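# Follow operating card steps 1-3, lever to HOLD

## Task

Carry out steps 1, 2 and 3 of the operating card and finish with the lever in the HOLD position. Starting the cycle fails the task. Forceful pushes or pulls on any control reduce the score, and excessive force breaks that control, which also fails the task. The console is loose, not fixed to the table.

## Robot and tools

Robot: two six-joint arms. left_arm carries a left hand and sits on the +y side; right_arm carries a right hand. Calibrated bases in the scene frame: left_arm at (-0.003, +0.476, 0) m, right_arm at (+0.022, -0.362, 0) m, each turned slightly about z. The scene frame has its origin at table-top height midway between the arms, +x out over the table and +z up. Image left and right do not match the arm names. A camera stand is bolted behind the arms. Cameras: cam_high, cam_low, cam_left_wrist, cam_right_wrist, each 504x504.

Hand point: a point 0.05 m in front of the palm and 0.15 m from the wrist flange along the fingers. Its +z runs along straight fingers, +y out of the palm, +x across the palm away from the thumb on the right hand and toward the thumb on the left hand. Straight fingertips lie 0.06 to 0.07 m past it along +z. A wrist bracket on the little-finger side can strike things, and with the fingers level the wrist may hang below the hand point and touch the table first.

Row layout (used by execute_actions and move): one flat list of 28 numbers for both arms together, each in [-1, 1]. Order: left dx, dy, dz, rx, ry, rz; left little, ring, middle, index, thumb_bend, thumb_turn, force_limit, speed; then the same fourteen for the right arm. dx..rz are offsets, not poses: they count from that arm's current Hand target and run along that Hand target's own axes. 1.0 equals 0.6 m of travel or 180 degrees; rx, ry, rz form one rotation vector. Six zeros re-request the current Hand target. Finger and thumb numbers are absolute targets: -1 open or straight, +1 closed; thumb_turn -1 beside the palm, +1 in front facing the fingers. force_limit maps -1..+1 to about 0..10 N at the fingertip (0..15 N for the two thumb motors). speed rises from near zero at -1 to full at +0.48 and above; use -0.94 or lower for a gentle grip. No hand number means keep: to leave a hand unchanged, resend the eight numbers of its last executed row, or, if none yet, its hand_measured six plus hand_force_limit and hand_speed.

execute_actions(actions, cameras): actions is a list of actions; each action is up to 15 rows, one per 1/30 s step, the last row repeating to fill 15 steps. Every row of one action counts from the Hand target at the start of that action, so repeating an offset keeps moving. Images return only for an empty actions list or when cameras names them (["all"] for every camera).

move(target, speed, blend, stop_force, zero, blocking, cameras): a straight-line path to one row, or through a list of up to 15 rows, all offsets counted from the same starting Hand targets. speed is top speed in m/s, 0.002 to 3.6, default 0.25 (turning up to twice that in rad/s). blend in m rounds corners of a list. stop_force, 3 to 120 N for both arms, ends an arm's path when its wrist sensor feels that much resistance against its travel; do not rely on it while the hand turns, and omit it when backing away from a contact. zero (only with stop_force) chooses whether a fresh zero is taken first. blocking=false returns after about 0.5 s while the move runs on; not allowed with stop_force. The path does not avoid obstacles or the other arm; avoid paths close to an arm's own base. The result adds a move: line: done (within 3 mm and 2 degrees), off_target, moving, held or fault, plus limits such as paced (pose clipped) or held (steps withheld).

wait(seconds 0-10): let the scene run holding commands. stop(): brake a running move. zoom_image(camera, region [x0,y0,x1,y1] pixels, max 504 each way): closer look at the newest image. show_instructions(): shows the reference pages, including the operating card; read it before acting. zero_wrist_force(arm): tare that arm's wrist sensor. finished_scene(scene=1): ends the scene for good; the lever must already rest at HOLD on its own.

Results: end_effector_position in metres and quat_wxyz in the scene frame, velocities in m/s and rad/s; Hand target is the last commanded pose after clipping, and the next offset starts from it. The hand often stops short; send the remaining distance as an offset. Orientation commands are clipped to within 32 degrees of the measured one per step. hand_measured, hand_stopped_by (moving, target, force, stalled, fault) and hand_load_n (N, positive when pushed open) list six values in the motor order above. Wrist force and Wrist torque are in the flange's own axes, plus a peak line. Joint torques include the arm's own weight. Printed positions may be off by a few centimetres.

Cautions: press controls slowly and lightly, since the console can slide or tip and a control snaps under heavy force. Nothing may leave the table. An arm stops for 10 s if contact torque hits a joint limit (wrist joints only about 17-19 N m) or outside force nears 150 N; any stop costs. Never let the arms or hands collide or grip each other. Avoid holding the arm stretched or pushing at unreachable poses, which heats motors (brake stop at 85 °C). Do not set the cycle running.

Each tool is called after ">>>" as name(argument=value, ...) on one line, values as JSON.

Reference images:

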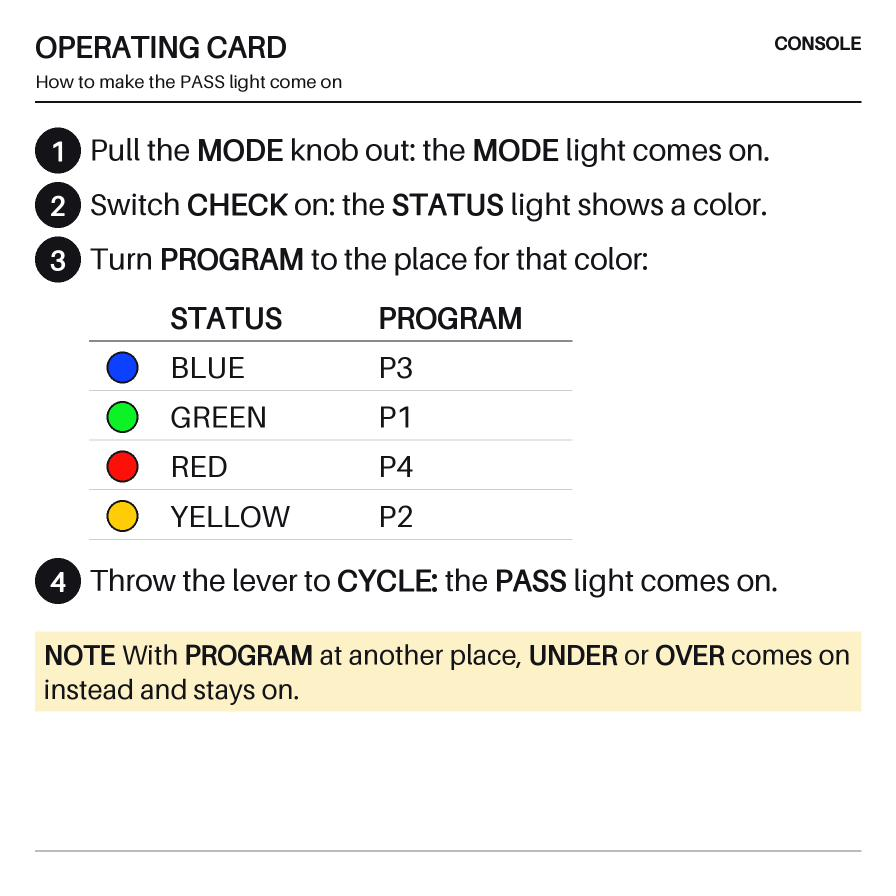

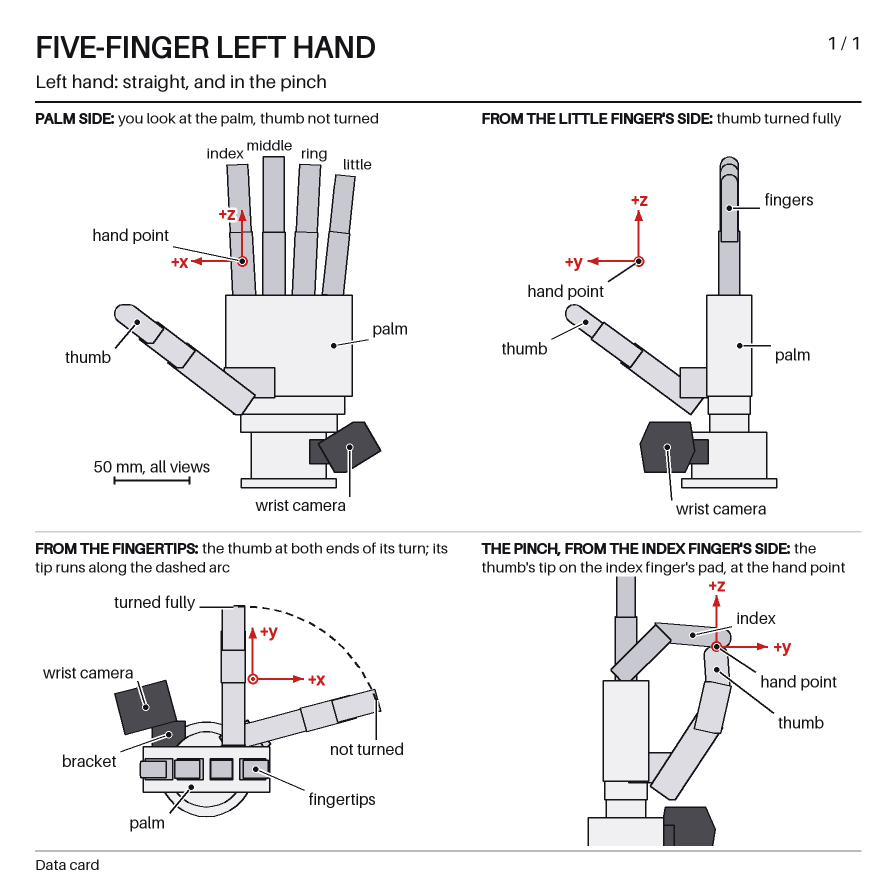

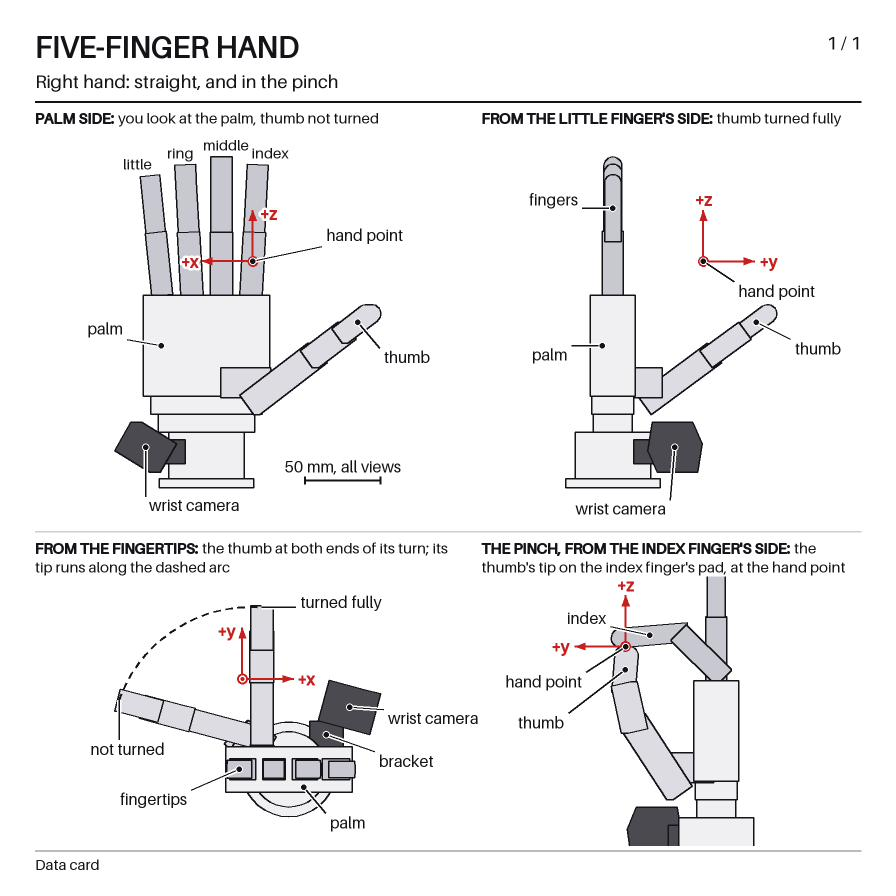

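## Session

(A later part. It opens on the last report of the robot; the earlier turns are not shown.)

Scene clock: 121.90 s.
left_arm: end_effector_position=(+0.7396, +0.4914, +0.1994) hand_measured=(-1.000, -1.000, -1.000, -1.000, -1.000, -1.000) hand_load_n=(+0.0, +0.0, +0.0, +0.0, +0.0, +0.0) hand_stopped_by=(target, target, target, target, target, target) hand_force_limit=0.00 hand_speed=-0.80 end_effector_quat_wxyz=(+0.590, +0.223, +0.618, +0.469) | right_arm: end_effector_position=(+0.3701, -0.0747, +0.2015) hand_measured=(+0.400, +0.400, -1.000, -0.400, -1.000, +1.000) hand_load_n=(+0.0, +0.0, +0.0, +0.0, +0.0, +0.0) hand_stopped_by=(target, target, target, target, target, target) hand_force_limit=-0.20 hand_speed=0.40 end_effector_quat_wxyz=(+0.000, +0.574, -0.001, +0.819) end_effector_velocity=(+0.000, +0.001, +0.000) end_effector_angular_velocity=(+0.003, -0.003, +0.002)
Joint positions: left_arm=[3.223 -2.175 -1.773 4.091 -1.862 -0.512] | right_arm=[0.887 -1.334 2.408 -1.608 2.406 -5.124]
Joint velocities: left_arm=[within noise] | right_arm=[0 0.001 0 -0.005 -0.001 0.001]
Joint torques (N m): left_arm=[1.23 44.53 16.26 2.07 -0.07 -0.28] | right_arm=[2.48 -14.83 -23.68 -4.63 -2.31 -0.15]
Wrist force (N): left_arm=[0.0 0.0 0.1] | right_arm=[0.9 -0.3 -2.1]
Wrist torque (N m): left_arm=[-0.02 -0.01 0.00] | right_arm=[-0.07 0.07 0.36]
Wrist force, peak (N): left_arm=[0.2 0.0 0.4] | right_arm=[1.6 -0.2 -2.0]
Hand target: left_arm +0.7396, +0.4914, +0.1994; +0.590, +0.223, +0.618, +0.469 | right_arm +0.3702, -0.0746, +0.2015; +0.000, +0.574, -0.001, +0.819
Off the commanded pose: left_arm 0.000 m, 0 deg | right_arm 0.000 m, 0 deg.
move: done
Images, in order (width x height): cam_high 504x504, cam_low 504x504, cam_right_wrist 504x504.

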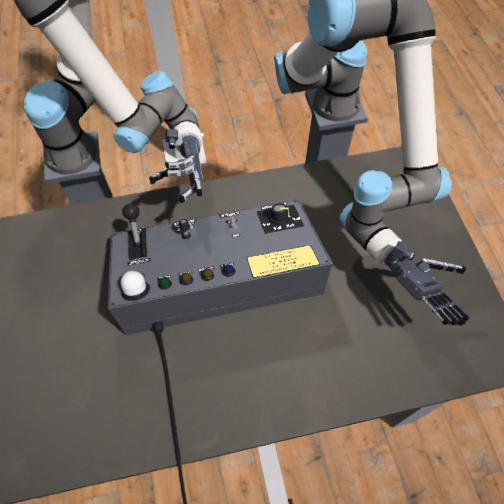

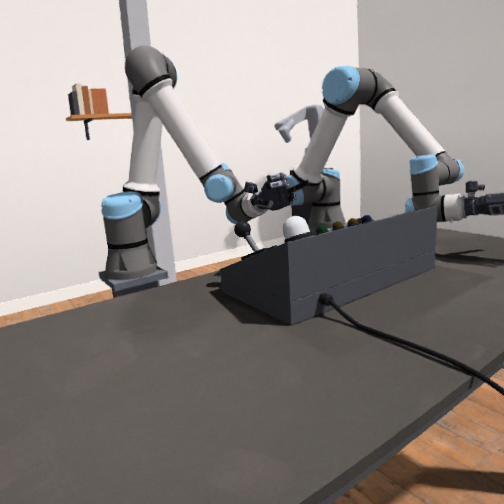

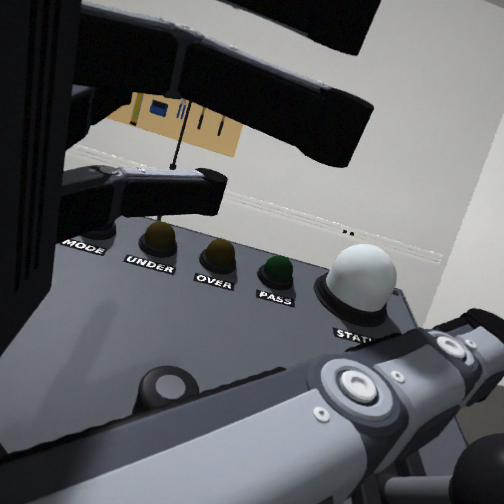

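>>> move(target=[0,0,0,0,0,0,-1,-1,-1,-1,-1,-1,0,-0.8,-0.0609,-0.016,0.0382,0,0,0,-1,-1,-1,-0.6,-1,1,-0.2,0.4], speed=0.2, cameras=["cam_right_wrist","cam_high","cam_low"])

>>> zoom_image(camera="cam_high", region=[100, 120, 280, 300])

>>> zoom_image(camera="cam_low", region=[180, 100, 380, 300])

Scene clock: 136.80 s.
left_arm: end_effector_position=(+0.7396, +0.4914, +0.1994) hand_measured=(-1.000, -1.000, -1.000, -1.000, -1.000, -1.000) hand_load_n=(+0.0, +0.0, +0.0, +0.0, +0.0, +0.0) hand_stopped_by=(target, target, target, target, target, target) hand_force_limit=0.00 hand_speed=-0.80 end_effector_quat_wxyz=(+0.590, +0.223, +0.618, +0.469) | right_arm: end_effector_position=(+0.4042, -0.0650, +0.1751) hand_measured=(-1.000, -1.000, -1.000, -0.600, -1.000, +1.000) hand_load_n=(+0.0, +0.0, +0.0, +0.0, +0.0, +0.5) hand_stopped_by=(target, target, target, target, target, target) hand_force_limit=-0.20 hand_speed=0.40 end_effector_quat_wxyz=(+0.000, +0.574, -0.001, +0.819)
Joint positions: left_arm=[3.223 -2.175 -1.773 4.091 -1.862 -0.512] | right_arm=[0.829 -1.221 2.357 -1.641 2.356 -5.083]
Joint torques (N m): left_arm=[1.26 44.94 16.52 2.11 -0.24 -0.17] | right_arm=[5.08 -19.61 1.85 -0.04 0.21 -2.05]
Wrist force (N): left_arm=[0.2 -0.2 0.0] | right_arm=[1.0 -0.4 -2.1]
Wrist torque (N m): left_arm=[-0.04 -0.02 0.02] | right_arm=[-0.10 0.03 0.14]
Wrist force, peak (N): left_arm=[0.2 -0.4 0.1] | right_arm=[1.7 0.0 -2.5]
Hand target: left_arm +0.7396, +0.4914, +0.1994; +0.590, +0.223, +0.618, +0.469 | right_arm +0.4042, -0.0650, +0.1750; +0.000, +0.574, -0.001, +0.819
Off the commanded pose: left_arm 0.000 m, 0 deg | right_arm 0.000 m, 0 deg.
move: done
Images, in order (width x height): cam_high 504x504, cam_low 504x504, cam_right_wrist 504x504.

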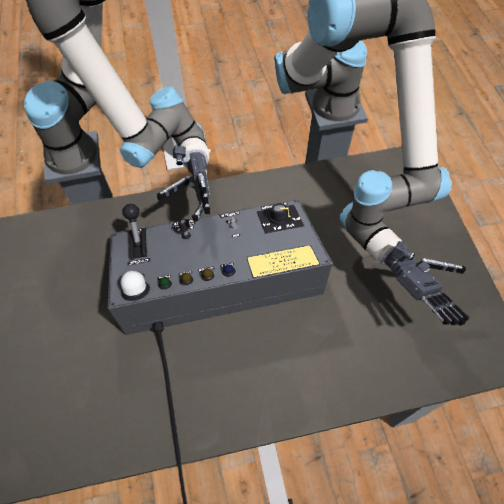

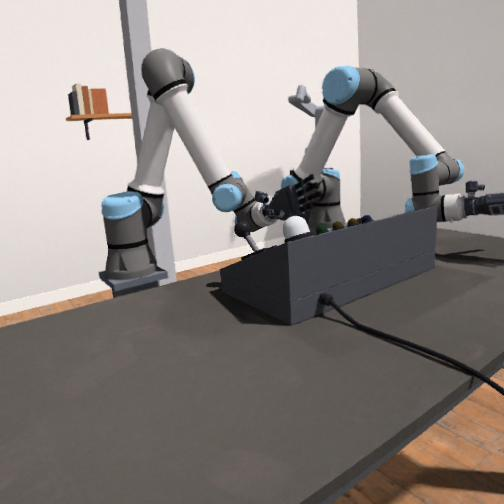

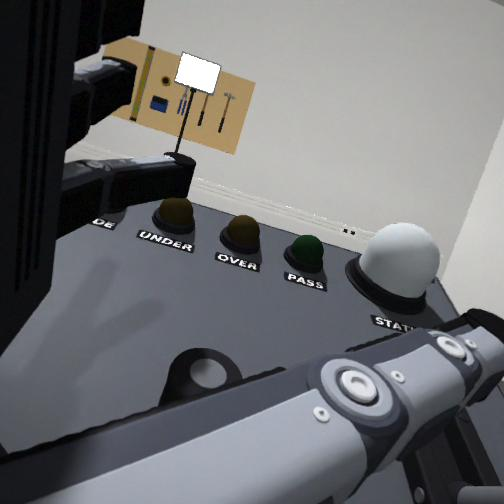

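Scaled by 2.800 from the camera's 504x504 image, which has a finer 720x720 frame.

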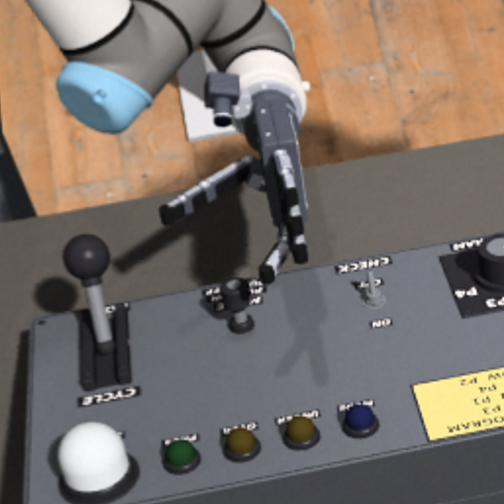

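Scaled by 2.520 from the camera's 504x504 image, which has a finer 720x720 frame.

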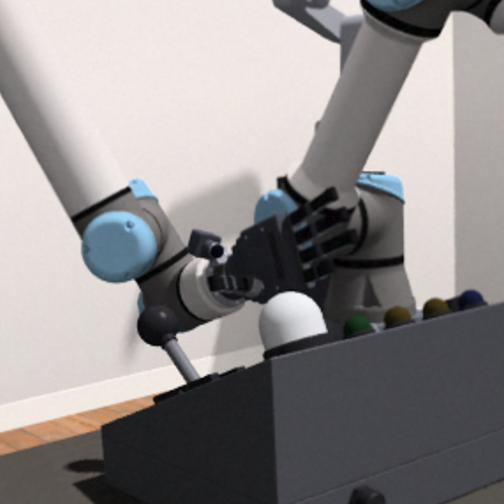

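>>> zoom_image(camera="cam_right_wrist", region=[120, 300, 300, 480])

>>> zoom_image(camera="cam_high", region=[160, 200, 220, 260])

Scaled by 2.800 from the camera's 504x504 image, which has a finer 720x720 frame.

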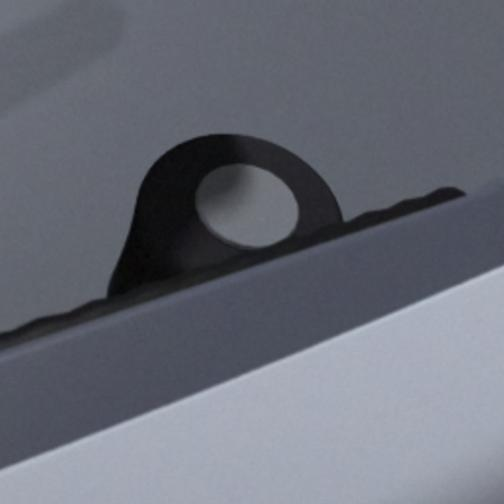

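Scaled by 8.400 from the camera's 504x504 image, which has a finer 720x720 frame.

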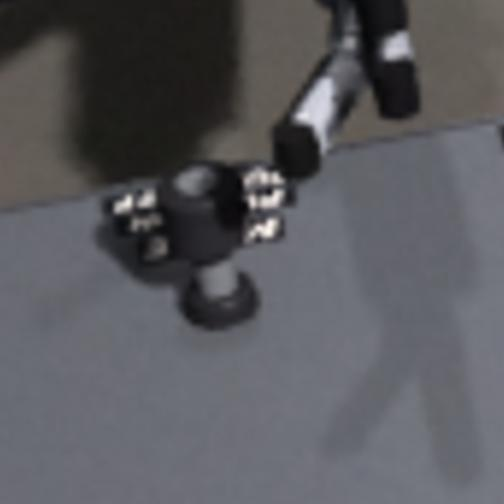

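>>> move(target=[0,0,0,0,0,0,-1,-1,-1,-1,-1,-1,0,-0.8,-0.1166,0,0,0,0,0,-1,-1,-1,-0.6,-1,1,-0.2,0.4], speed=0.08, stop_force=8, cameras=["cam_right_wrist","cam_high","cam_low"])

>>> zoom_image(camera="cam_high", region=[100, 120, 280, 300])

>>> zoom_image(camera="cam_low", region=[180, 100, 380, 300])

Scene clock: 143.50 s.
left_arm: end_effector_position=(+0.7396, +0.4914, +0.1994) hand_measured=(-1.000, -1.000, -1.000, -1.000, -1.000, -1.000) hand_load_n=(+0.0, +0.0, +0.0, +0.0, +0.0, +0.0) hand_stopped_by=(target, target, target, target, target, target) hand_force_limit=0.00 hand_speed=-0.80 end_effector_quat_wxyz=(+0.590, +0.223, +0.618, +0.469) | right_arm: end_effector_position=(+0.4281, -0.0650, +0.1092) hand_measured=(-1.000, -1.000, -1.000, -0.600, -1.000, +1.000) hand_load_n=(+0.0, +0.0, +0.0, +0.0, +0.0, +0.0) hand_stopped_by=(target, target, target, target, target, target) hand_force_limit=-0.20 hand_speed=0.40 end_effector_quat_wxyz=(+0.000, +0.574, -0.001, +0.819)
Joint positions: left_arm=[3.223 -2.175 -1.773 4.091 -1.862 -0.512] | right_arm=[0.781 -1.006 2.332 -1.808 2.313 -5.051]
Joint torques (N m): left_arm=[0.87 44.84 17.02 2.18 -0.24 -0.06] | right_arm=[8.87 -23.48 5.69 -3.04 0.73 -2.01]
Wrist force (N): left_arm=[0.0 -0.1 0.1] | right_arm=[0.9 -0.3 -2.0]
Wrist torque (N m): left_arm=[-0.03 0.00 0.00] | right_arm=[-0.07 0.06 0.15]
Wrist force, peak (N): left_arm=[-0.2 -0.1 0.4] | right_arm=[1.5 -0.5 -2.2]
Hand target: left_arm +0.7396, +0.4914, +0.1994; +0.590, +0.223, +0.618, +0.469 | right_arm +0.4281, -0.0650, +0.1092; +0.000, +0.574, -0.001, +0.819
Off the commanded pose: left_arm 0.000 m, 0 deg | right_arm 0.000 m, 0 deg.
move: done
Images, in order (width x height): cam_high 504x504, cam_low 504x504, cam_right_wrist 504x504.

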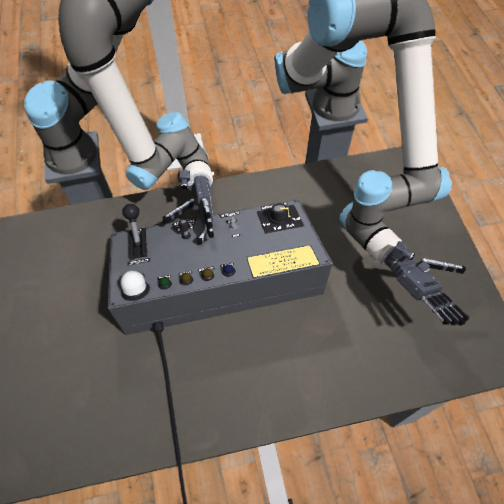

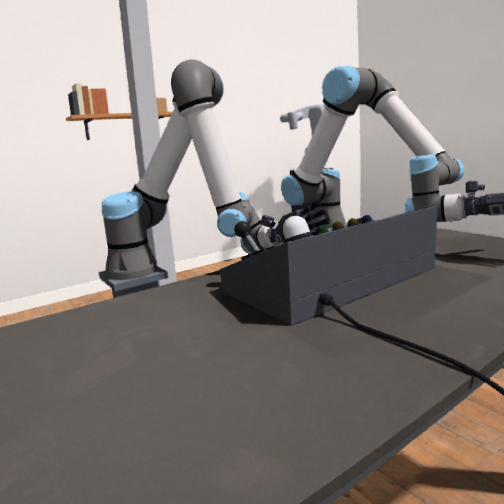

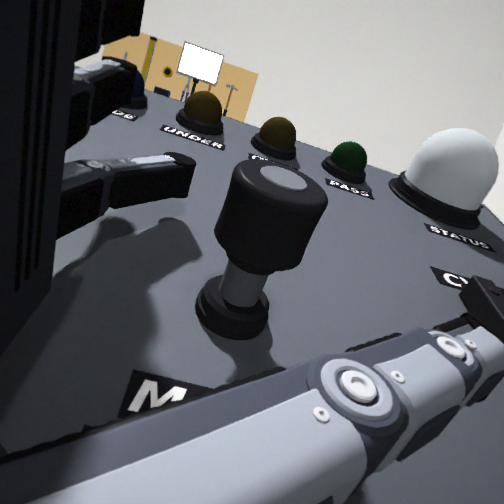

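Scaled by 2.800 from the camera's 504x504 image, which has a finer 720x720 frame.

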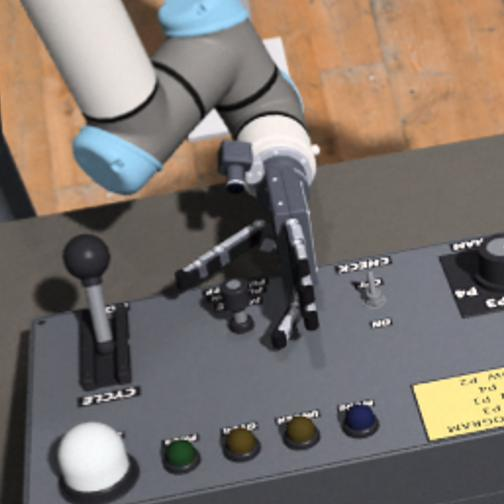

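Scaled by 2.520 from the camera's 504x504 image, which has a finer 720x720 frame.

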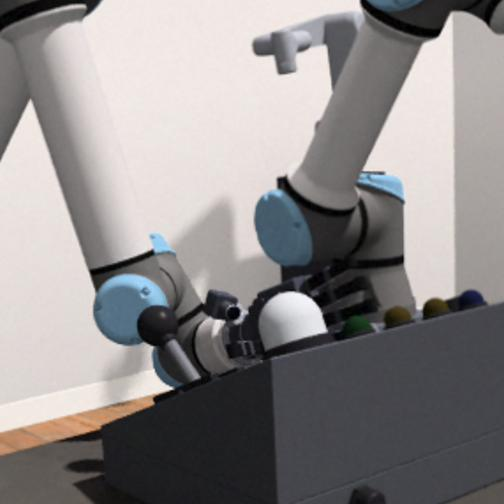

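>>> move(target=[0,0,0,0,0,0,-1,-1,-1,-1,-1,-1,0,-0.8,-0.0066,0,0,0,0,0,-1,-1,-1,-0.2,-0.5,1,-0.4,0], speed=0.08, cameras=["cam_right_wrist"])

>>> move(target=[0,0,0,0,0,0,-1,-1,-1,-1,-1,-1,0,-0.8,0,0,0,0,0,0,-1,-1,-1,0.3,0.3,1,-0.4,-0.88], speed=0.08, cameras=["cam_right_wrist"])

Scene clock: 148.17 s.
left_arm: end_effector_position=(+0.7396, +0.4914, +0.1994) hand_measured=(-1.000, -1.000, -1.000, -1.000, -1.000, -1.000) hand_load_n=(+0.0, +0.0, +0.0, +0.0, +0.0, +0.0) hand_stopped_by=(target, target, target, target, target, target) hand_force_limit=0.00 hand_speed=-0.80 end_effector_quat_wxyz=(+0.590, +0.223, +0.618, +0.469) | right_arm: end_effector_position=(+0.4295, -0.0650, +0.1055) hand_measured=(-1.000, -1.000, -1.000, -0.200, -0.500, +1.000) hand_load_n=(+0.0, +0.0, +0.0, +0.0, +0.0, +0.5) hand_stopped_by=(target, target, target, target, target, target) hand_force_limit=-0.40 hand_speed=0.00 end_effector_quat_wxyz=(+0.000, +0.574, -0.001, +0.819)
Joint positions: left_arm=[3.223 -2.175 -1.773 4.091 -1.862 -0.512] | right_arm=[0.778 -0.994 2.329 -1.816 2.311 -5.049]
Joint torques (N m): left_arm=[1.12 45.25 16.61 2.22 -0.3 -0.11] | right_arm=[-3.83 -36.33 -17.26 -2.78 -1.63 2.3]
Wrist force (N): left_arm=[0.1 -0.1 -0.1] | right_arm=[0.8 -0.2 -2.1]
Wrist torque (N m): left_arm=[-0.01 -0.02 0.01] | right_arm=[-0.05 0.08 0.14]
Wrist force, peak (N): left_arm=[0.1 -0.3 -0.3] | right_arm=[1.0 -0.3 -2.3]
Hand target: left_arm +0.7396, +0.4914, +0.1994; +0.590, +0.223, +0.618, +0.469 | right_arm +0.4295, -0.0650, +0.1055; +0.000, +0.574, -0.001, +0.819
Off the commanded pose: left_arm 0.000 m, 0 deg | right_arm 0.000 m, 0 deg.
move: done
Images, in order (width x height): cam_right_wrist 504x504.

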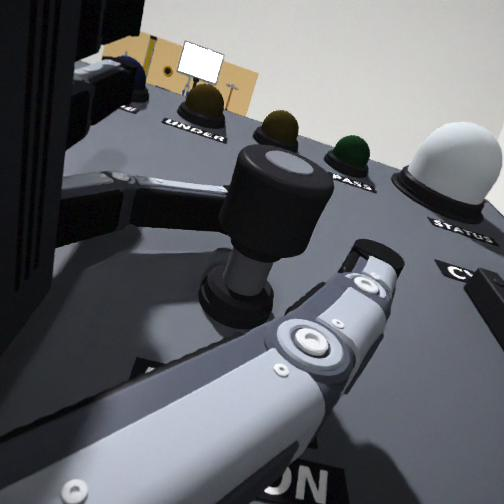

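Scene clock: 149.67 s.
left_arm: end_effector_position=(+0.7396, +0.4914, +0.1994) hand_measured=(-1.000, -1.000, -1.000, -1.000, -1.000, -1.000) hand_load_n=(+0.0, +0.0, +0.0, +0.0, +0.0, +0.0) hand_stopped_by=(target, target, target, target, target, target) hand_force_limit=0.00 hand_speed=-0.80 end_effector_quat_wxyz=(+0.590, +0.223, +0.618, +0.469) | right_arm: end_effector_position=(+0.4295, -0.0650, +0.1055) hand_measured=(-1.000, -1.000, -1.000, +0.088, -0.286, +1.000) hand_load_n=(+0.0, +0.0, +0.0, +5.0, +4.5, +0.5) hand_stopped_by=(target, target, target, force, force, target) hand_force_limit=-0.40 hand_speed=-0.88 end_effector_quat_wxyz=(+0.000, +0.574, -0.001, +0.819)
Joint positions: left_arm=[3.223 -2.175 -1.773 4.091 -1.862 -0.512] | right_arm=[0.778 -0.994 2.329 -1.816 2.311 -5.049]
Joint torques (N m): left_arm=[1.12 45.14 16.21 2.19 -0.36 -0.08] | right_arm=[8.89 -34.7 -5.84 -0.4 0.28 -1.01]
Wrist force (N): left_arm=[-0.1 0.0 0.0] | right_arm=[0.6 1.2 0.8]
Wrist torque (N m): left_arm=[-0.01 0.01 -0.01] | right_arm=[-0.07 0.10 0.20]
Wrist force, peak (N): left_arm=[0.1 -0.3 0.1] | right_arm=[0.9 -0.3 -2.3]
Hand target: left_arm +0.7396, +0.4914, +0.1994; +0.590, +0.223, +0.618, +0.469 | right_arm +0.4295, -0.0650, +0.1055; +0.000, +0.574, -0.001, +0.819
Off the commanded pose: left_arm 0.000 m, 0 deg | right_arm 0.000 m, 0 deg.
move: done
Images, in order (width x height): cam_right_wrist 504x504.

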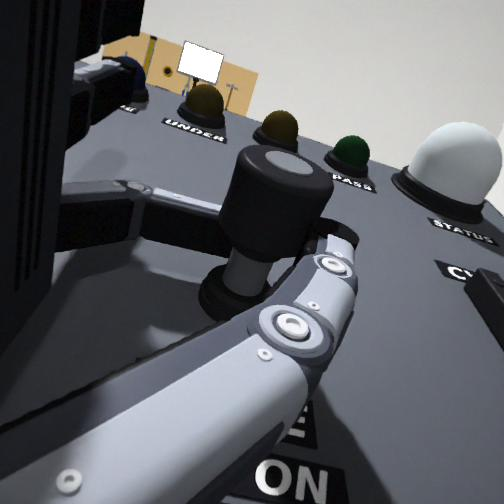

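>>> move(target=[0,0,0,0,0,0,-1,-1,-1,-1,-1,-1,0,-0.8,0,0,0,0,0,0,-1,-1,-1,0.4,0.4,1,0.2,-0.88], speed=0.08, cameras=[])

>>> move(target=[0,0,0,0,0,0,-1,-1,-1,-1,-1,-1,0,-0.8,0.0333,0,0,0,0,0,-1,-1,-1,0.4,0.4,1,0.2,-0.88], speed=0.02, stop_force=12, cameras=["cam_right_wrist","cam_high"])

Scene clock: 153.77 s.
left_arm: end_effector_position=(+0.7396, +0.4914, +0.1994) hand_measured=(-1.000, -1.000, -1.000, -1.000, -1.000, -1.000) hand_load_n=(+0.0, +0.0, +0.0, +0.0, +0.0, +0.0) hand_stopped_by=(target, target, target, target, target, target) hand_force_limit=0.00 hand_speed=-0.80 end_effector_quat_wxyz=(+0.590, +0.223, +0.618, +0.469) | right_arm: end_effector_position=(+0.4295, -0.0650, +0.1055) hand_measured=(-1.000, -1.000, -1.000, +0.096, -0.274, +1.000) hand_load_n=(+0.0, +0.0, +0.0, +10.0, +9.0, +1.5) hand_stopped_by=(target, target, target, force, force, target) hand_force_limit=0.20 hand_speed=-0.88 end_effector_quat_wxyz=(+0.000, +0.574, -0.001, +0.819)
Joint positions: left_arm=[3.223 -2.175 -1.773 4.091 -1.862 -0.512] | right_arm=[0.778 -0.994 2.329 -1.816 2.311 -5.049]
Joint torques (N m): left_arm=[0.72 45.13 16.6 2.27 -0.17 -0.13] | right_arm=[9.85 -25.48 5.29 -0.34 -1.68 -1.88]
Wrist force (N): left_arm=[0.2 0.0 0.0] | right_arm=[0.3 2.6 3.5]
Wrist torque (N m): left_arm=[0.00 -0.04 0.02] | right_arm=[-0.04 0.13 0.26]
Wrist force, peak (N): left_arm=[0.1 -0.1 0.4] | right_arm=[0.3 1.4 4.4]
Hand target: left_arm +0.7396, +0.4914, +0.1994; +0.590, +0.223, +0.618, +0.469 | right_arm +0.4295, -0.0650, +0.1055; +0.000, +0.574, -0.001, +0.819
Off the commanded pose: left_arm 0.000 m, 0 deg | right_arm 0.000 m, 0 deg.
move: done
No camera images: "cameras" was empty.

Scene clock: 155.03 s.
left_arm: end_effector_position=(+0.7396, +0.4914, +0.1994) hand_measured=(-1.000, -1.000, -1.000, -1.000, -1.000, -1.000) hand_load_n=(+0.0, +0.0, +0.0, +0.0, +0.0, +0.0) hand_stopped_by=(target, target, target, target, target, target) hand_force_limit=0.00 hand_speed=-0.80 end_effector_quat_wxyz=(+0.590, +0.223, +0.618, +0.469) | right_arm: end_effector_position=(+0.4281, -0.0650, +0.1092) hand_measured=(-1.000, -1.000, -1.000, +0.096, -0.274, +1.000) hand_load_n=(+0.0, +0.0, +0.0, +10.5, +8.0, +6.0) hand_stopped_by=(target, target, target, force, force, target) hand_force_limit=0.20 hand_speed=-0.88 end_effector_quat_wxyz=(+0.000, +0.574, -0.001, +0.819)
Joint positions: left_arm=[3.223 -2.175 -1.773 4.091 -1.862 -0.512] | right_arm=[0.781 -1.006 2.332 -1.808 2.313 -5.051]
Joint torques (N m): left_arm=[0.66 46 16.93 2.36 -0.36 0.01] | right_arm=[-2.21 -41.1 -20.74 -1.32 -3.76 2.13]
Wrist force (N): left_arm=[0.2 -0.1 -0.1] | right_arm=[-8.3 4.3 2.0]
Wrist torque (N m): left_arm=[-0.02 -0.03 0.01] | right_arm=[-0.04 0.06 0.27]
Wrist force, peak (N): left_arm=[0.3 -0.3 0.0] | right_arm=[-15.1 3.6 2.0]
Hand target: left_arm +0.7396, +0.4914, +0.1994; +0.590, +0.223, +0.618, +0.469 | right_arm +0.4281, -0.0650, +0.1092; +0.000, +0.574, -0.001, +0.819 (not the last commanded pose)
Off the commanded pose: left_arm 0.000 m, 0 deg | right_arm 0.016 m, 0 deg.
move: contact (right_arm)
Images, in order (width x height): cam_high 504x504, cam_right_wrist 504x504.

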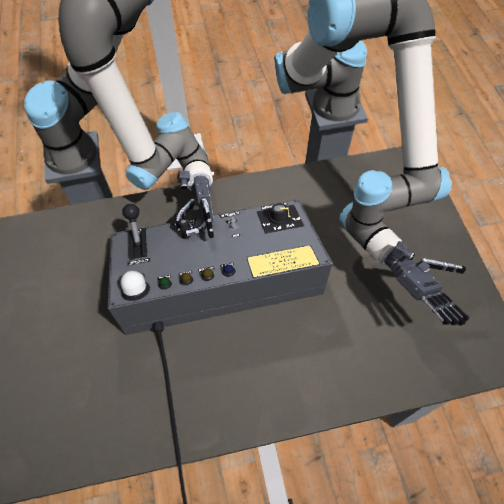

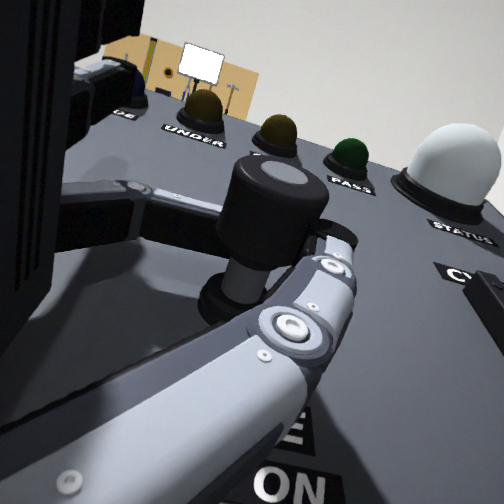

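>>> move(target=[0,0,0,0,0,0,-1,-1,-1,-1,-1,-1,0,-0.8,0,0,0,0,0,0,-1,-1,-0.2,-0.1,-0.6,1,-0.4,0], speed=0.05, cameras=[])

>>> move(target=[0,0,0,0,0,0,-1,-1,-1,-1,-1,-1,0,-0.8,-0.0145,0,0,0,0,0,-1,-1,-0.2,-0.1,-0.6,1,-0.4,0], speed=0.02, stop_force=4, cameras=["cam_right_wrist","cam_high","cam_low"])

>>> zoom_image(camera="cam_high", region=[140, 160, 260, 280])

Scene clock: 162.60 s.
left_arm: end_effector_position=(+0.7396, +0.4914, +0.1994) hand_measured=(-1.000, -1.000, -1.000, -1.000, -1.000, -1.000) hand_load_n=(+0.0, +0.0, +0.0, +0.0, +0.0, +0.0) hand_stopped_by=(target, target, target, target, target, target) hand_force_limit=0.00 hand_speed=-0.80 end_effector_quat_wxyz=(+0.590, +0.223, +0.618, +0.469) | right_arm: end_effector_position=(+0.4281, -0.0650, +0.1092) hand_measured=(-1.000, -1.000, -0.200, -0.100, -0.600, +1.000) hand_load_n=(+0.0, +0.0, +0.0, +0.0, +0.0, +0.5) hand_stopped_by=(target, target, target, target, target, target) hand_force_limit=-0.40 hand_speed=0.00 end_effector_quat_wxyz=(+0.000, +0.574, -0.001, +0.819)
Joint positions: left_arm=[3.223 -2.175 -1.773 4.091 -1.862 -0.512] | right_arm=[0.781 -1.006 2.332 -1.808 2.313 -5.051]
Joint torques (N m): left_arm=[0.76 45.21 16.93 2.31 -0.42 -0.03] | right_arm=[-1.84 -27.59 -14.24 -0.91 0.74 2.06]
Wrist force (N): left_arm=[0.3 0.0 0.0] | right_arm=[1.2 0.4 -2.3]
Wrist torque (N m): left_arm=[-0.01 -0.04 0.02] | right_arm=[0.05 0.02 0.22]
Wrist force, peak (N): left_arm=[0.2 -0.3 -0.3] | right_arm=[-8.7 4.3 1.9]
Hand target: left_arm +0.7396, +0.4914, +0.1994; +0.590, +0.223, +0.618, +0.469 | right_arm +0.4281, -0.0650, +0.1092; +0.000, +0.574, -0.001, +0.819
Off the commanded pose: left_arm 0.000 m, 0 deg | right_arm 0.000 m, 0 deg.
move: done
No camera images: "cameras" was empty.

Scene clock: 164.27 s.
left_arm: end_effector_position=(+0.7396, +0.4914, +0.1994) hand_measured=(-1.000, -1.000, -1.000, -1.000, -1.000, -1.000) hand_load_n=(+0.0, +0.0, +0.0, +0.0, +0.0, +0.0) hand_stopped_by=(target, target, target, target, target, target) hand_force_limit=0.00 hand_speed=-0.80 end_effector_quat_wxyz=(+0.590, +0.223, +0.618, +0.469) | right_arm: end_effector_position=(+0.4311, -0.0650, +0.1010) hand_measured=(-1.000, -1.000, -0.200, -0.100, -0.600, +1.000) hand_load_n=(+0.0, +0.0, +0.0, +0.0, +0.0, +0.0) hand_stopped_by=(target, target, target, target, target, target) hand_force_limit=-0.40 hand_speed=0.00 end_effector_quat_wxyz=(+0.000, +0.574, -0.001, +0.819)
Joint positions: left_arm=[3.223 -2.175 -1.773 4.091 -1.862 -0.512] | right_arm=[0.775 -0.98 2.326 -1.826 2.308 -5.048]
Joint torques (N m): left_arm=[1.02 45.5 16.75 2.35 -0.37 -0.03] | right_arm=[8.46 -38.1 6.22 0.01 0.73 -2.03]
Wrist force (N): left_arm=[-0.2 -0.2 -0.1] | right_arm=[1.0 0.4 -2.4]
Wrist torque (N m): left_arm=[-0.03 0.01 0.00] | right_arm=[0.06 0.06 0.20]
Wrist force, peak (N): left_arm=[0.1 -0.2 0.3] | right_arm=[1.3 0.5 -2.5]
Hand target: left_arm +0.7396, +0.4914, +0.1994; +0.590, +0.223, +0.618, +0.469 | right_arm +0.4311, -0.0650, +0.1010; +0.000, +0.574, -0.001, +0.819
Off the commanded pose: left_arm 0.000 m, 0 deg | right_arm 0.000 m, 0 deg.
move: done
Images, in order (width x height): cam_high 504x504, cam_low 504x504, cam_right_wrist 504x504.

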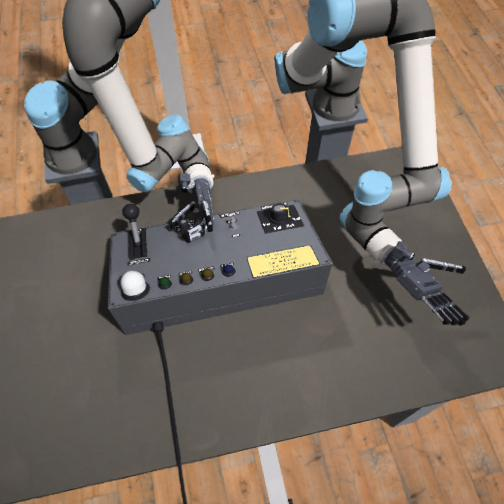

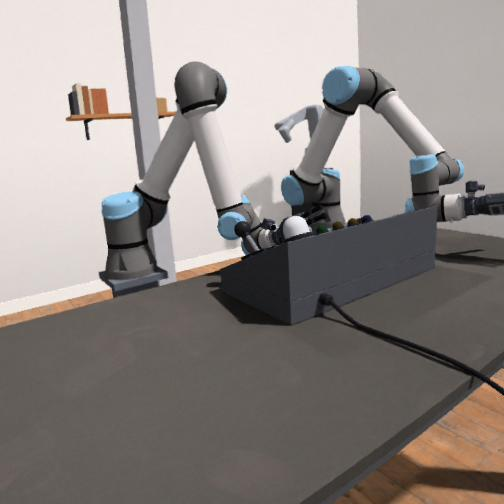

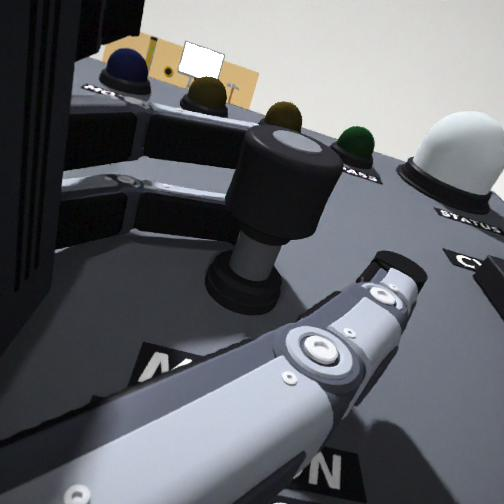

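Scaled by 4.200 from the camera's 504x504 image, which has a finer 720x720 frame.

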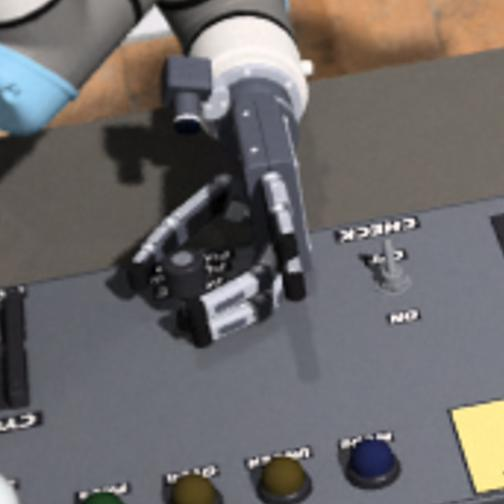

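>>> move(target=[0,0,0,0,0,0,-1,-1,-1,-1,-1,-1,0,-0.8,0,0,0,0,0,0,-1,-1,0.5,0.5,0.5,1,0.2,-0.85], speed=0.05, cameras=["cam_right_wrist"])

Scene clock: 168.03 s.
left_arm: end_effector_position=(+0.7396, +0.4914, +0.1994) hand_measured=(-1.000, -1.000, -1.000, -1.000, -1.000, -1.000) hand_load_n=(+0.0, +0.0, +0.0, +0.0, +0.0, +0.0) hand_stopped_by=(target, target, target, target, target, target) hand_force_limit=0.00 hand_speed=-0.80 end_effector_quat_wxyz=(+0.590, +0.223, +0.618, +0.469) | right_arm: end_effector_position=(+0.4311, -0.0650, +0.1010) hand_measured=(-1.000, -1.000, +0.018, +0.008, -0.278, +1.000) hand_load_n=(+0.0, +0.0, +15.0, +4.5, +8.5, +1.0) hand_stopped_by=(target, target, force, force, force, target) hand_force_limit=0.20 hand_speed=-0.85 end_effector_quat_wxyz=(+0.000, +0.574, -0.001, +0.819)
Joint positions: left_arm=[3.223 -2.175 -1.773 4.091 -1.862 -0.512] | right_arm=[0.775 -0.98 2.326 -1.826 2.308 -5.048]
Joint torques (N m): left_arm=[1.47 46 16.87 2.34 -0.47 0.16] | right_arm=[9.27 -30.76 5.59 -0.23 0.02 -2.06]
Wrist force (N): left_arm=[-0.1 0.1 0.0] | right_arm=[0.4 1.3 9.8]
Wrist torque (N m): left_arm=[0.01 0.00 -0.01] | right_arm=[0.08 -0.14 0.24]
Wrist force, peak (N): left_arm=[0.3 -0.2 0.3] | right_arm=[-2.1 0.4 12.1]
Hand target: left_arm +0.7396, +0.4914, +0.1994; +0.590, +0.223, +0.618, +0.469 | right_arm +0.4311, -0.0650, +0.1010; +0.000, +0.574, -0.001, +0.819
Off the commanded pose: left_arm 0.000 m, 0 deg | right_arm 0.000 m, 0 deg.
move: done
Images, in order (width x height): cam_right_wrist 504x504.

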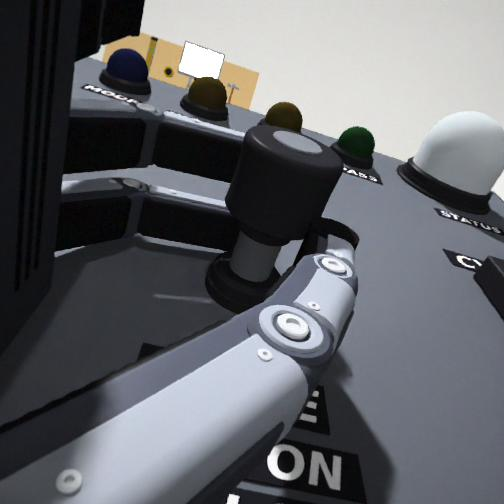

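>>> move(target=[0,0,0,0,0,0,-1,-1,-1,-1,-1,-1,0,-0.8,0.0333,0,0.0017,0,0,0,-1,-1,0.5,0.5,0.5,1,0.2,-0.85], speed=0.02, stop_force=20, cameras=["cam_right_wrist","cam_high"])

Scene clock: 171.60 s.
left_arm: end_effector_position=(+0.7396, +0.4914, +0.1994) hand_measured=(-1.000, -1.000, -1.000, -1.000, -1.000, -1.000) hand_load_n=(+0.0, +0.0, +0.0, +0.0, +0.0, +0.0) hand_stopped_by=(target, target, target, target, target, target) hand_force_limit=0.00 hand_speed=-0.80 end_effector_quat_wxyz=(+0.590, +0.223, +0.618, +0.469) | right_arm: end_effector_position=(+0.4252, -0.0651, +0.1201) hand_measured=(-1.000, -1.000, +0.020, +0.008, -0.278, +1.000) hand_load_n=(+0.0, +0.0, +0.0, +2.5, +12.0, +7.5) hand_stopped_by=(target, target, force, force, force, target) hand_force_limit=0.20 hand_speed=-0.85 end_effector_quat_wxyz=(+0.000, +0.574, -0.001, +0.819)
Joint positions: left_arm=[3.223 -2.175 -1.773 4.091 -1.862 -0.512] | right_arm=[0.786 -1.042 2.338 -1.78 2.318 -5.055]
Joint torques (N m): left_arm=[0.88 46.17 17.13 2.4 -0.59 0.19] | right_arm=[-4.11 -24.53 -21.71 -5.62 -4.75 1.8]
Wrist force (N): left_arm=[0.0 0.1 -0.1] | right_arm=[-2.3 7.7 -5.2]
Wrist torque (N m): left_arm=[0.01 -0.01 -0.01] | right_arm=[0.09 0.12 0.52]
Wrist force, peak (N): left_arm=[0.2 0.0 -0.4] | right_arm=[-10.2 1.8 8.4]
Hand target: left_arm +0.7396, +0.4914, +0.1994; +0.590, +0.223, +0.618, +0.469 | right_arm +0.4252, -0.0650, +0.1201; +0.000, +0.574, -0.001, +0.819
Off the commanded pose: left_arm 0.000 m, 0 deg | right_arm 0.000 m, 0 deg.
move: done
Images, in order (width x height): cam_high 504x504, cam_right_wrist 504x504.

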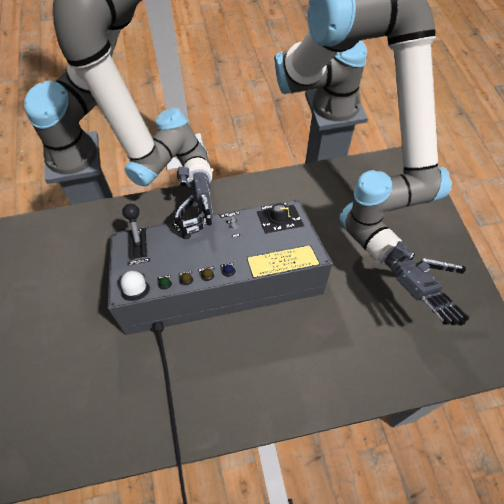

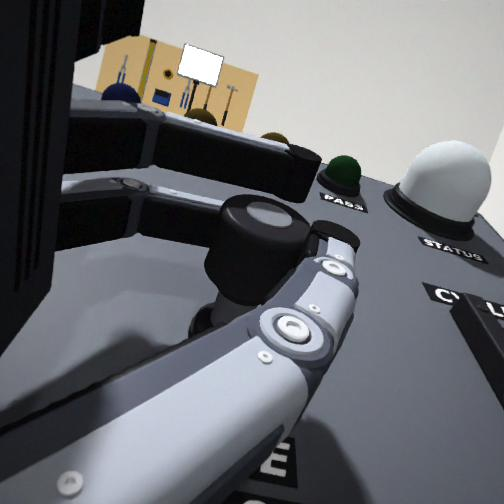

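>>> move(target=[0,0,0,0,0,0,-1,-1,-1,-1,-1,-1,0,-0.8,0,0,0,0,0,0,-1,-1,-0.5,-0.2,-0.7,1,-0.4,0], speed=0.1, cameras=[])

>>> move(target=[[0,0,0,0,0,0,-1,-1,-1,-1,-1,-1,0,-0.8,0.05,0,0,0,0,0,-1,-1,-0.5,-0.2,-0.7,1,-0.4,0],[0,0,0,0,0,0,-1,-1,-1,-1,-1,-1,0,-0.8,0.0593,0.0158,-0.0015,0,0,0.1111,-1,-1,-0.5,-0.2,-0.7,1,-0.4,0]], speed=0.12, cameras=["cam_right_wrist","cam_high"])

>>> zoom_image(camera="cam_high", region=[100, 140, 260, 300])

Scene clock: 210.60 s.
left_arm: end_effector_position=(+0.7396, +0.4914, +0.1994) hand_measured=(-1.000, -1.000, -1.000, -1.000, -1.000, -1.000) hand_load_n=(+0.0, +0.0, +0.0, +0.0, +0.0, +0.0) hand_stopped_by=(target, target, target, target, target, target) hand_force_limit=0.00 hand_speed=-0.80 end_effector_quat_wxyz=(+0.590, +0.223, +0.618, +0.469) | right_arm: end_effector_position=(+0.4252, -0.0650, +0.1202) hand_measured=(-1.000, -1.000, -0.500, -0.200, -0.700, +1.000) hand_load_n=(+0.0, +0.0, +0.0, +0.0, +0.0, +0.0) hand_stopped_by=(target, target, target, target, target, target) hand_force_limit=-0.40 hand_speed=0.00 end_effector_quat_wxyz=(+0.000, +0.574, -0.001, +0.819)
Joint positions: left_arm=[3.223 -2.175 -1.773 4.091 -1.862 -0.512] | right_arm=[0.786 -1.042 2.337 -1.78 2.318 -5.055]
Joint torques (N m): left_arm=[0.8 45.89 17.01 2.46 -0.62 0.26] | right_arm=[-3.73 -25.8 -9.02 -1.43 0.76 1.98]
Wrist force (N): left_arm=[0.2 0.0 0.1] | right_arm=[1.2 0.3 -2.2]
Wrist torque (N m): left_arm=[-0.01 -0.03 0.01] | right_arm=[0.03 0.02 0.39]
Wrist force, peak (N): left_arm=[-0.2 -0.1 -0.4] | right_arm=[-2.6 7.8 -5.8]
Hand target: left_arm +0.7396, +0.4914, +0.1994; +0.590, +0.223, +0.618, +0.469 | right_arm +0.4252, -0.0650, +0.1201; +0.000, +0.574, -0.001, +0.819
Off the commanded pose: left_arm 0.000 m, 0 deg | right_arm 0.000 m, 0 deg.
move: done
No camera images: "cameras" was empty.

Scene clock: 213.10 s.
left_arm: end_effector_position=(+0.7396, +0.4914, +0.1994) hand_measured=(-1.000, -1.000, -1.000, -1.000, -1.000, -1.000) hand_load_n=(+0.0, +0.0, +0.0, +0.0, +0.0, +0.0) hand_stopped_by=(target, target, target, target, target, target) hand_force_limit=0.00 hand_speed=-0.80 end_effector_quat_wxyz=(+0.590, +0.223, +0.618, +0.469) | right_arm: end_effector_position=(+0.4122, -0.0746, +0.1532) hand_measured=(-1.000, -1.000, -0.500, -0.200, -0.700, +1.000) hand_load_n=(+0.0, +0.0, +0.0, +0.0, +0.0, +0.5) hand_stopped_by=(target, target, target, target, target, target) hand_force_limit=-0.40 hand_speed=0.00 end_effector_quat_wxyz=(-0.142, +0.565, -0.100, +0.807)
Joint positions: left_arm=[3.223 -2.175 -1.773 4.091 -1.862 -0.512] | right_arm=[0.779 -1.24 2.414 -1.655 2.312 -4.701]
Joint torques (N m): left_arm=[0.98 46.07 16.93 2.41 -0.52 0.26] | right_arm=[8.64 -18.03 -23.31 -4.07 0.62 -0.23]
Wrist force (N): left_arm=[0.1 0.0 -0.1] | right_arm=[0.9 0.7 -1.7]
Wrist torque (N m): left_arm=[0.01 -0.03 0.01] | right_arm=[0.08 0.05 0.18]
Wrist force, peak (N): left_arm=[0.3 -0.3 -0.1] | right_arm=[2.0 0.3 -2.2]
Hand target: left_arm +0.7396, +0.4914, +0.1994; +0.590, +0.223, +0.618, +0.469 | right_arm +0.4122, -0.0745, +0.1532; -0.142, +0.565, -0.100, +0.807
Off the commanded pose: left_arm 0.000 m, 0 deg | right_arm 0.000 m, 0 deg.
move: done
Images, in order (width x height): cam_high 504x504, cam_right_wrist 504x504.

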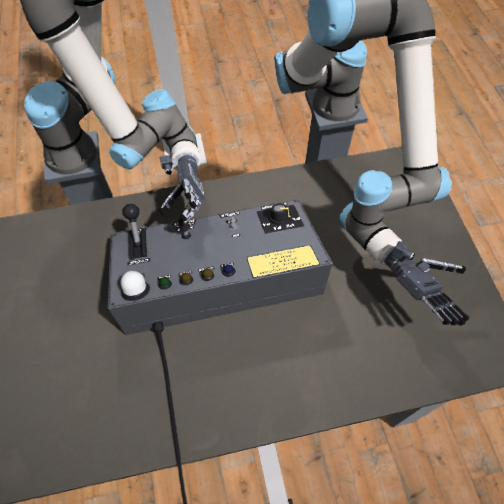

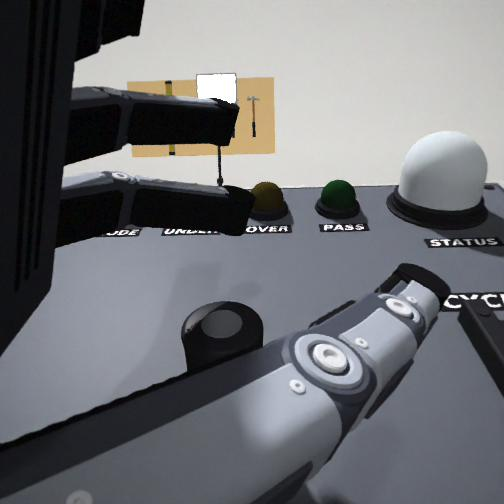

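Scaled by 3.150 from the camera's 504x504 image, which has a finer 720x720 frame.

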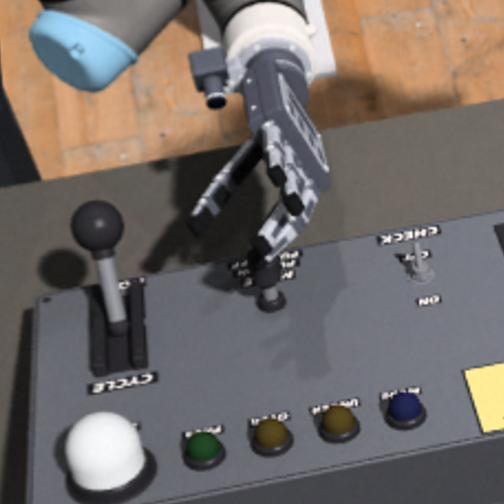

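>>> move(target=[0,0,0,0,0,0,-1,-1,-1,-1,-1,-1,0,-0.8,-0.0697,0.0135,-0.0135,0,0,0,-1,-1,-0.6,-0.4,-0.7,1,-0.4,0], speed=0.1, cameras=["cam_right_wrist","cam_high"])

Scene clock: 224.13 s.
left_arm: end_effector_position=(+0.7396, +0.4914, +0.1994) hand_measured=(-1.000, -1.000, -1.000, -1.000, -1.000, -1.000) hand_load_n=(+0.0, +0.0, +0.0, +0.0, +0.0, +0.0) hand_stopped_by=(target, target, target, target, target, target) hand_force_limit=0.00 hand_speed=-0.80 end_effector_quat_wxyz=(+0.590, +0.223, +0.618, +0.469) | right_arm: end_effector_position=(+0.4190, -0.0678, +0.1110) hand_measured=(-1.000, -1.000, -0.600, -0.400, -0.700, +1.000) hand_load_n=(+0.0, +0.0, -0.5, +0.0, +0.0, +0.5) hand_stopped_by=(target, target, target, target, target, target) hand_force_limit=-0.40 hand_speed=0.00 end_effector_quat_wxyz=(-0.142, +0.565, -0.100, +0.807)
Joint positions: left_arm=[3.223 -2.175 -1.773 4.091 -1.862 -0.512] | right_arm=[0.779 -1.089 2.395 -1.788 2.311 -4.701]
Joint torques (N m): left_arm=[1.07 46.28 17.46 2.43 -0.55 0.35] | right_arm=[-4.92 -20.65 5.21 -1.89 -1.77 -1.04]
Wrist force (N): left_arm=[0.1 -0.2 0.0] | right_arm=[0.9 1.0 -1.6]
Wrist torque (N m): left_arm=[-0.03 -0.03 0.01] | right_arm=[0.12 0.06 0.18]
Wrist force, peak (N): left_arm=[0.3 -0.3 -0.1] | right_arm=[1.8 0.9 -1.7]
Hand target: left_arm +0.7396, +0.4914, +0.1994; +0.590, +0.223, +0.618, +0.469 | right_arm +0.4190, -0.0678, +0.1110; -0.142, +0.565, -0.100, +0.807
Off the commanded pose: left_arm 0.000 m, 0 deg | right_arm 0.000 m, 0 deg.
move: done
Images, in order (width x height): cam_high 504x504, cam_right_wrist 504x504.

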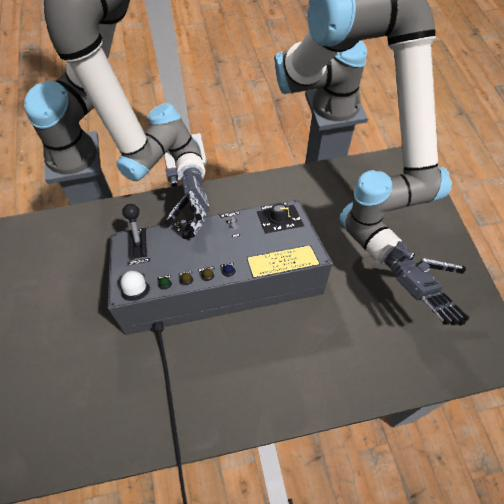

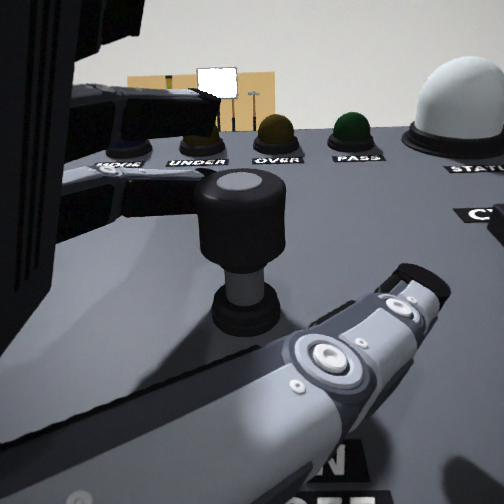

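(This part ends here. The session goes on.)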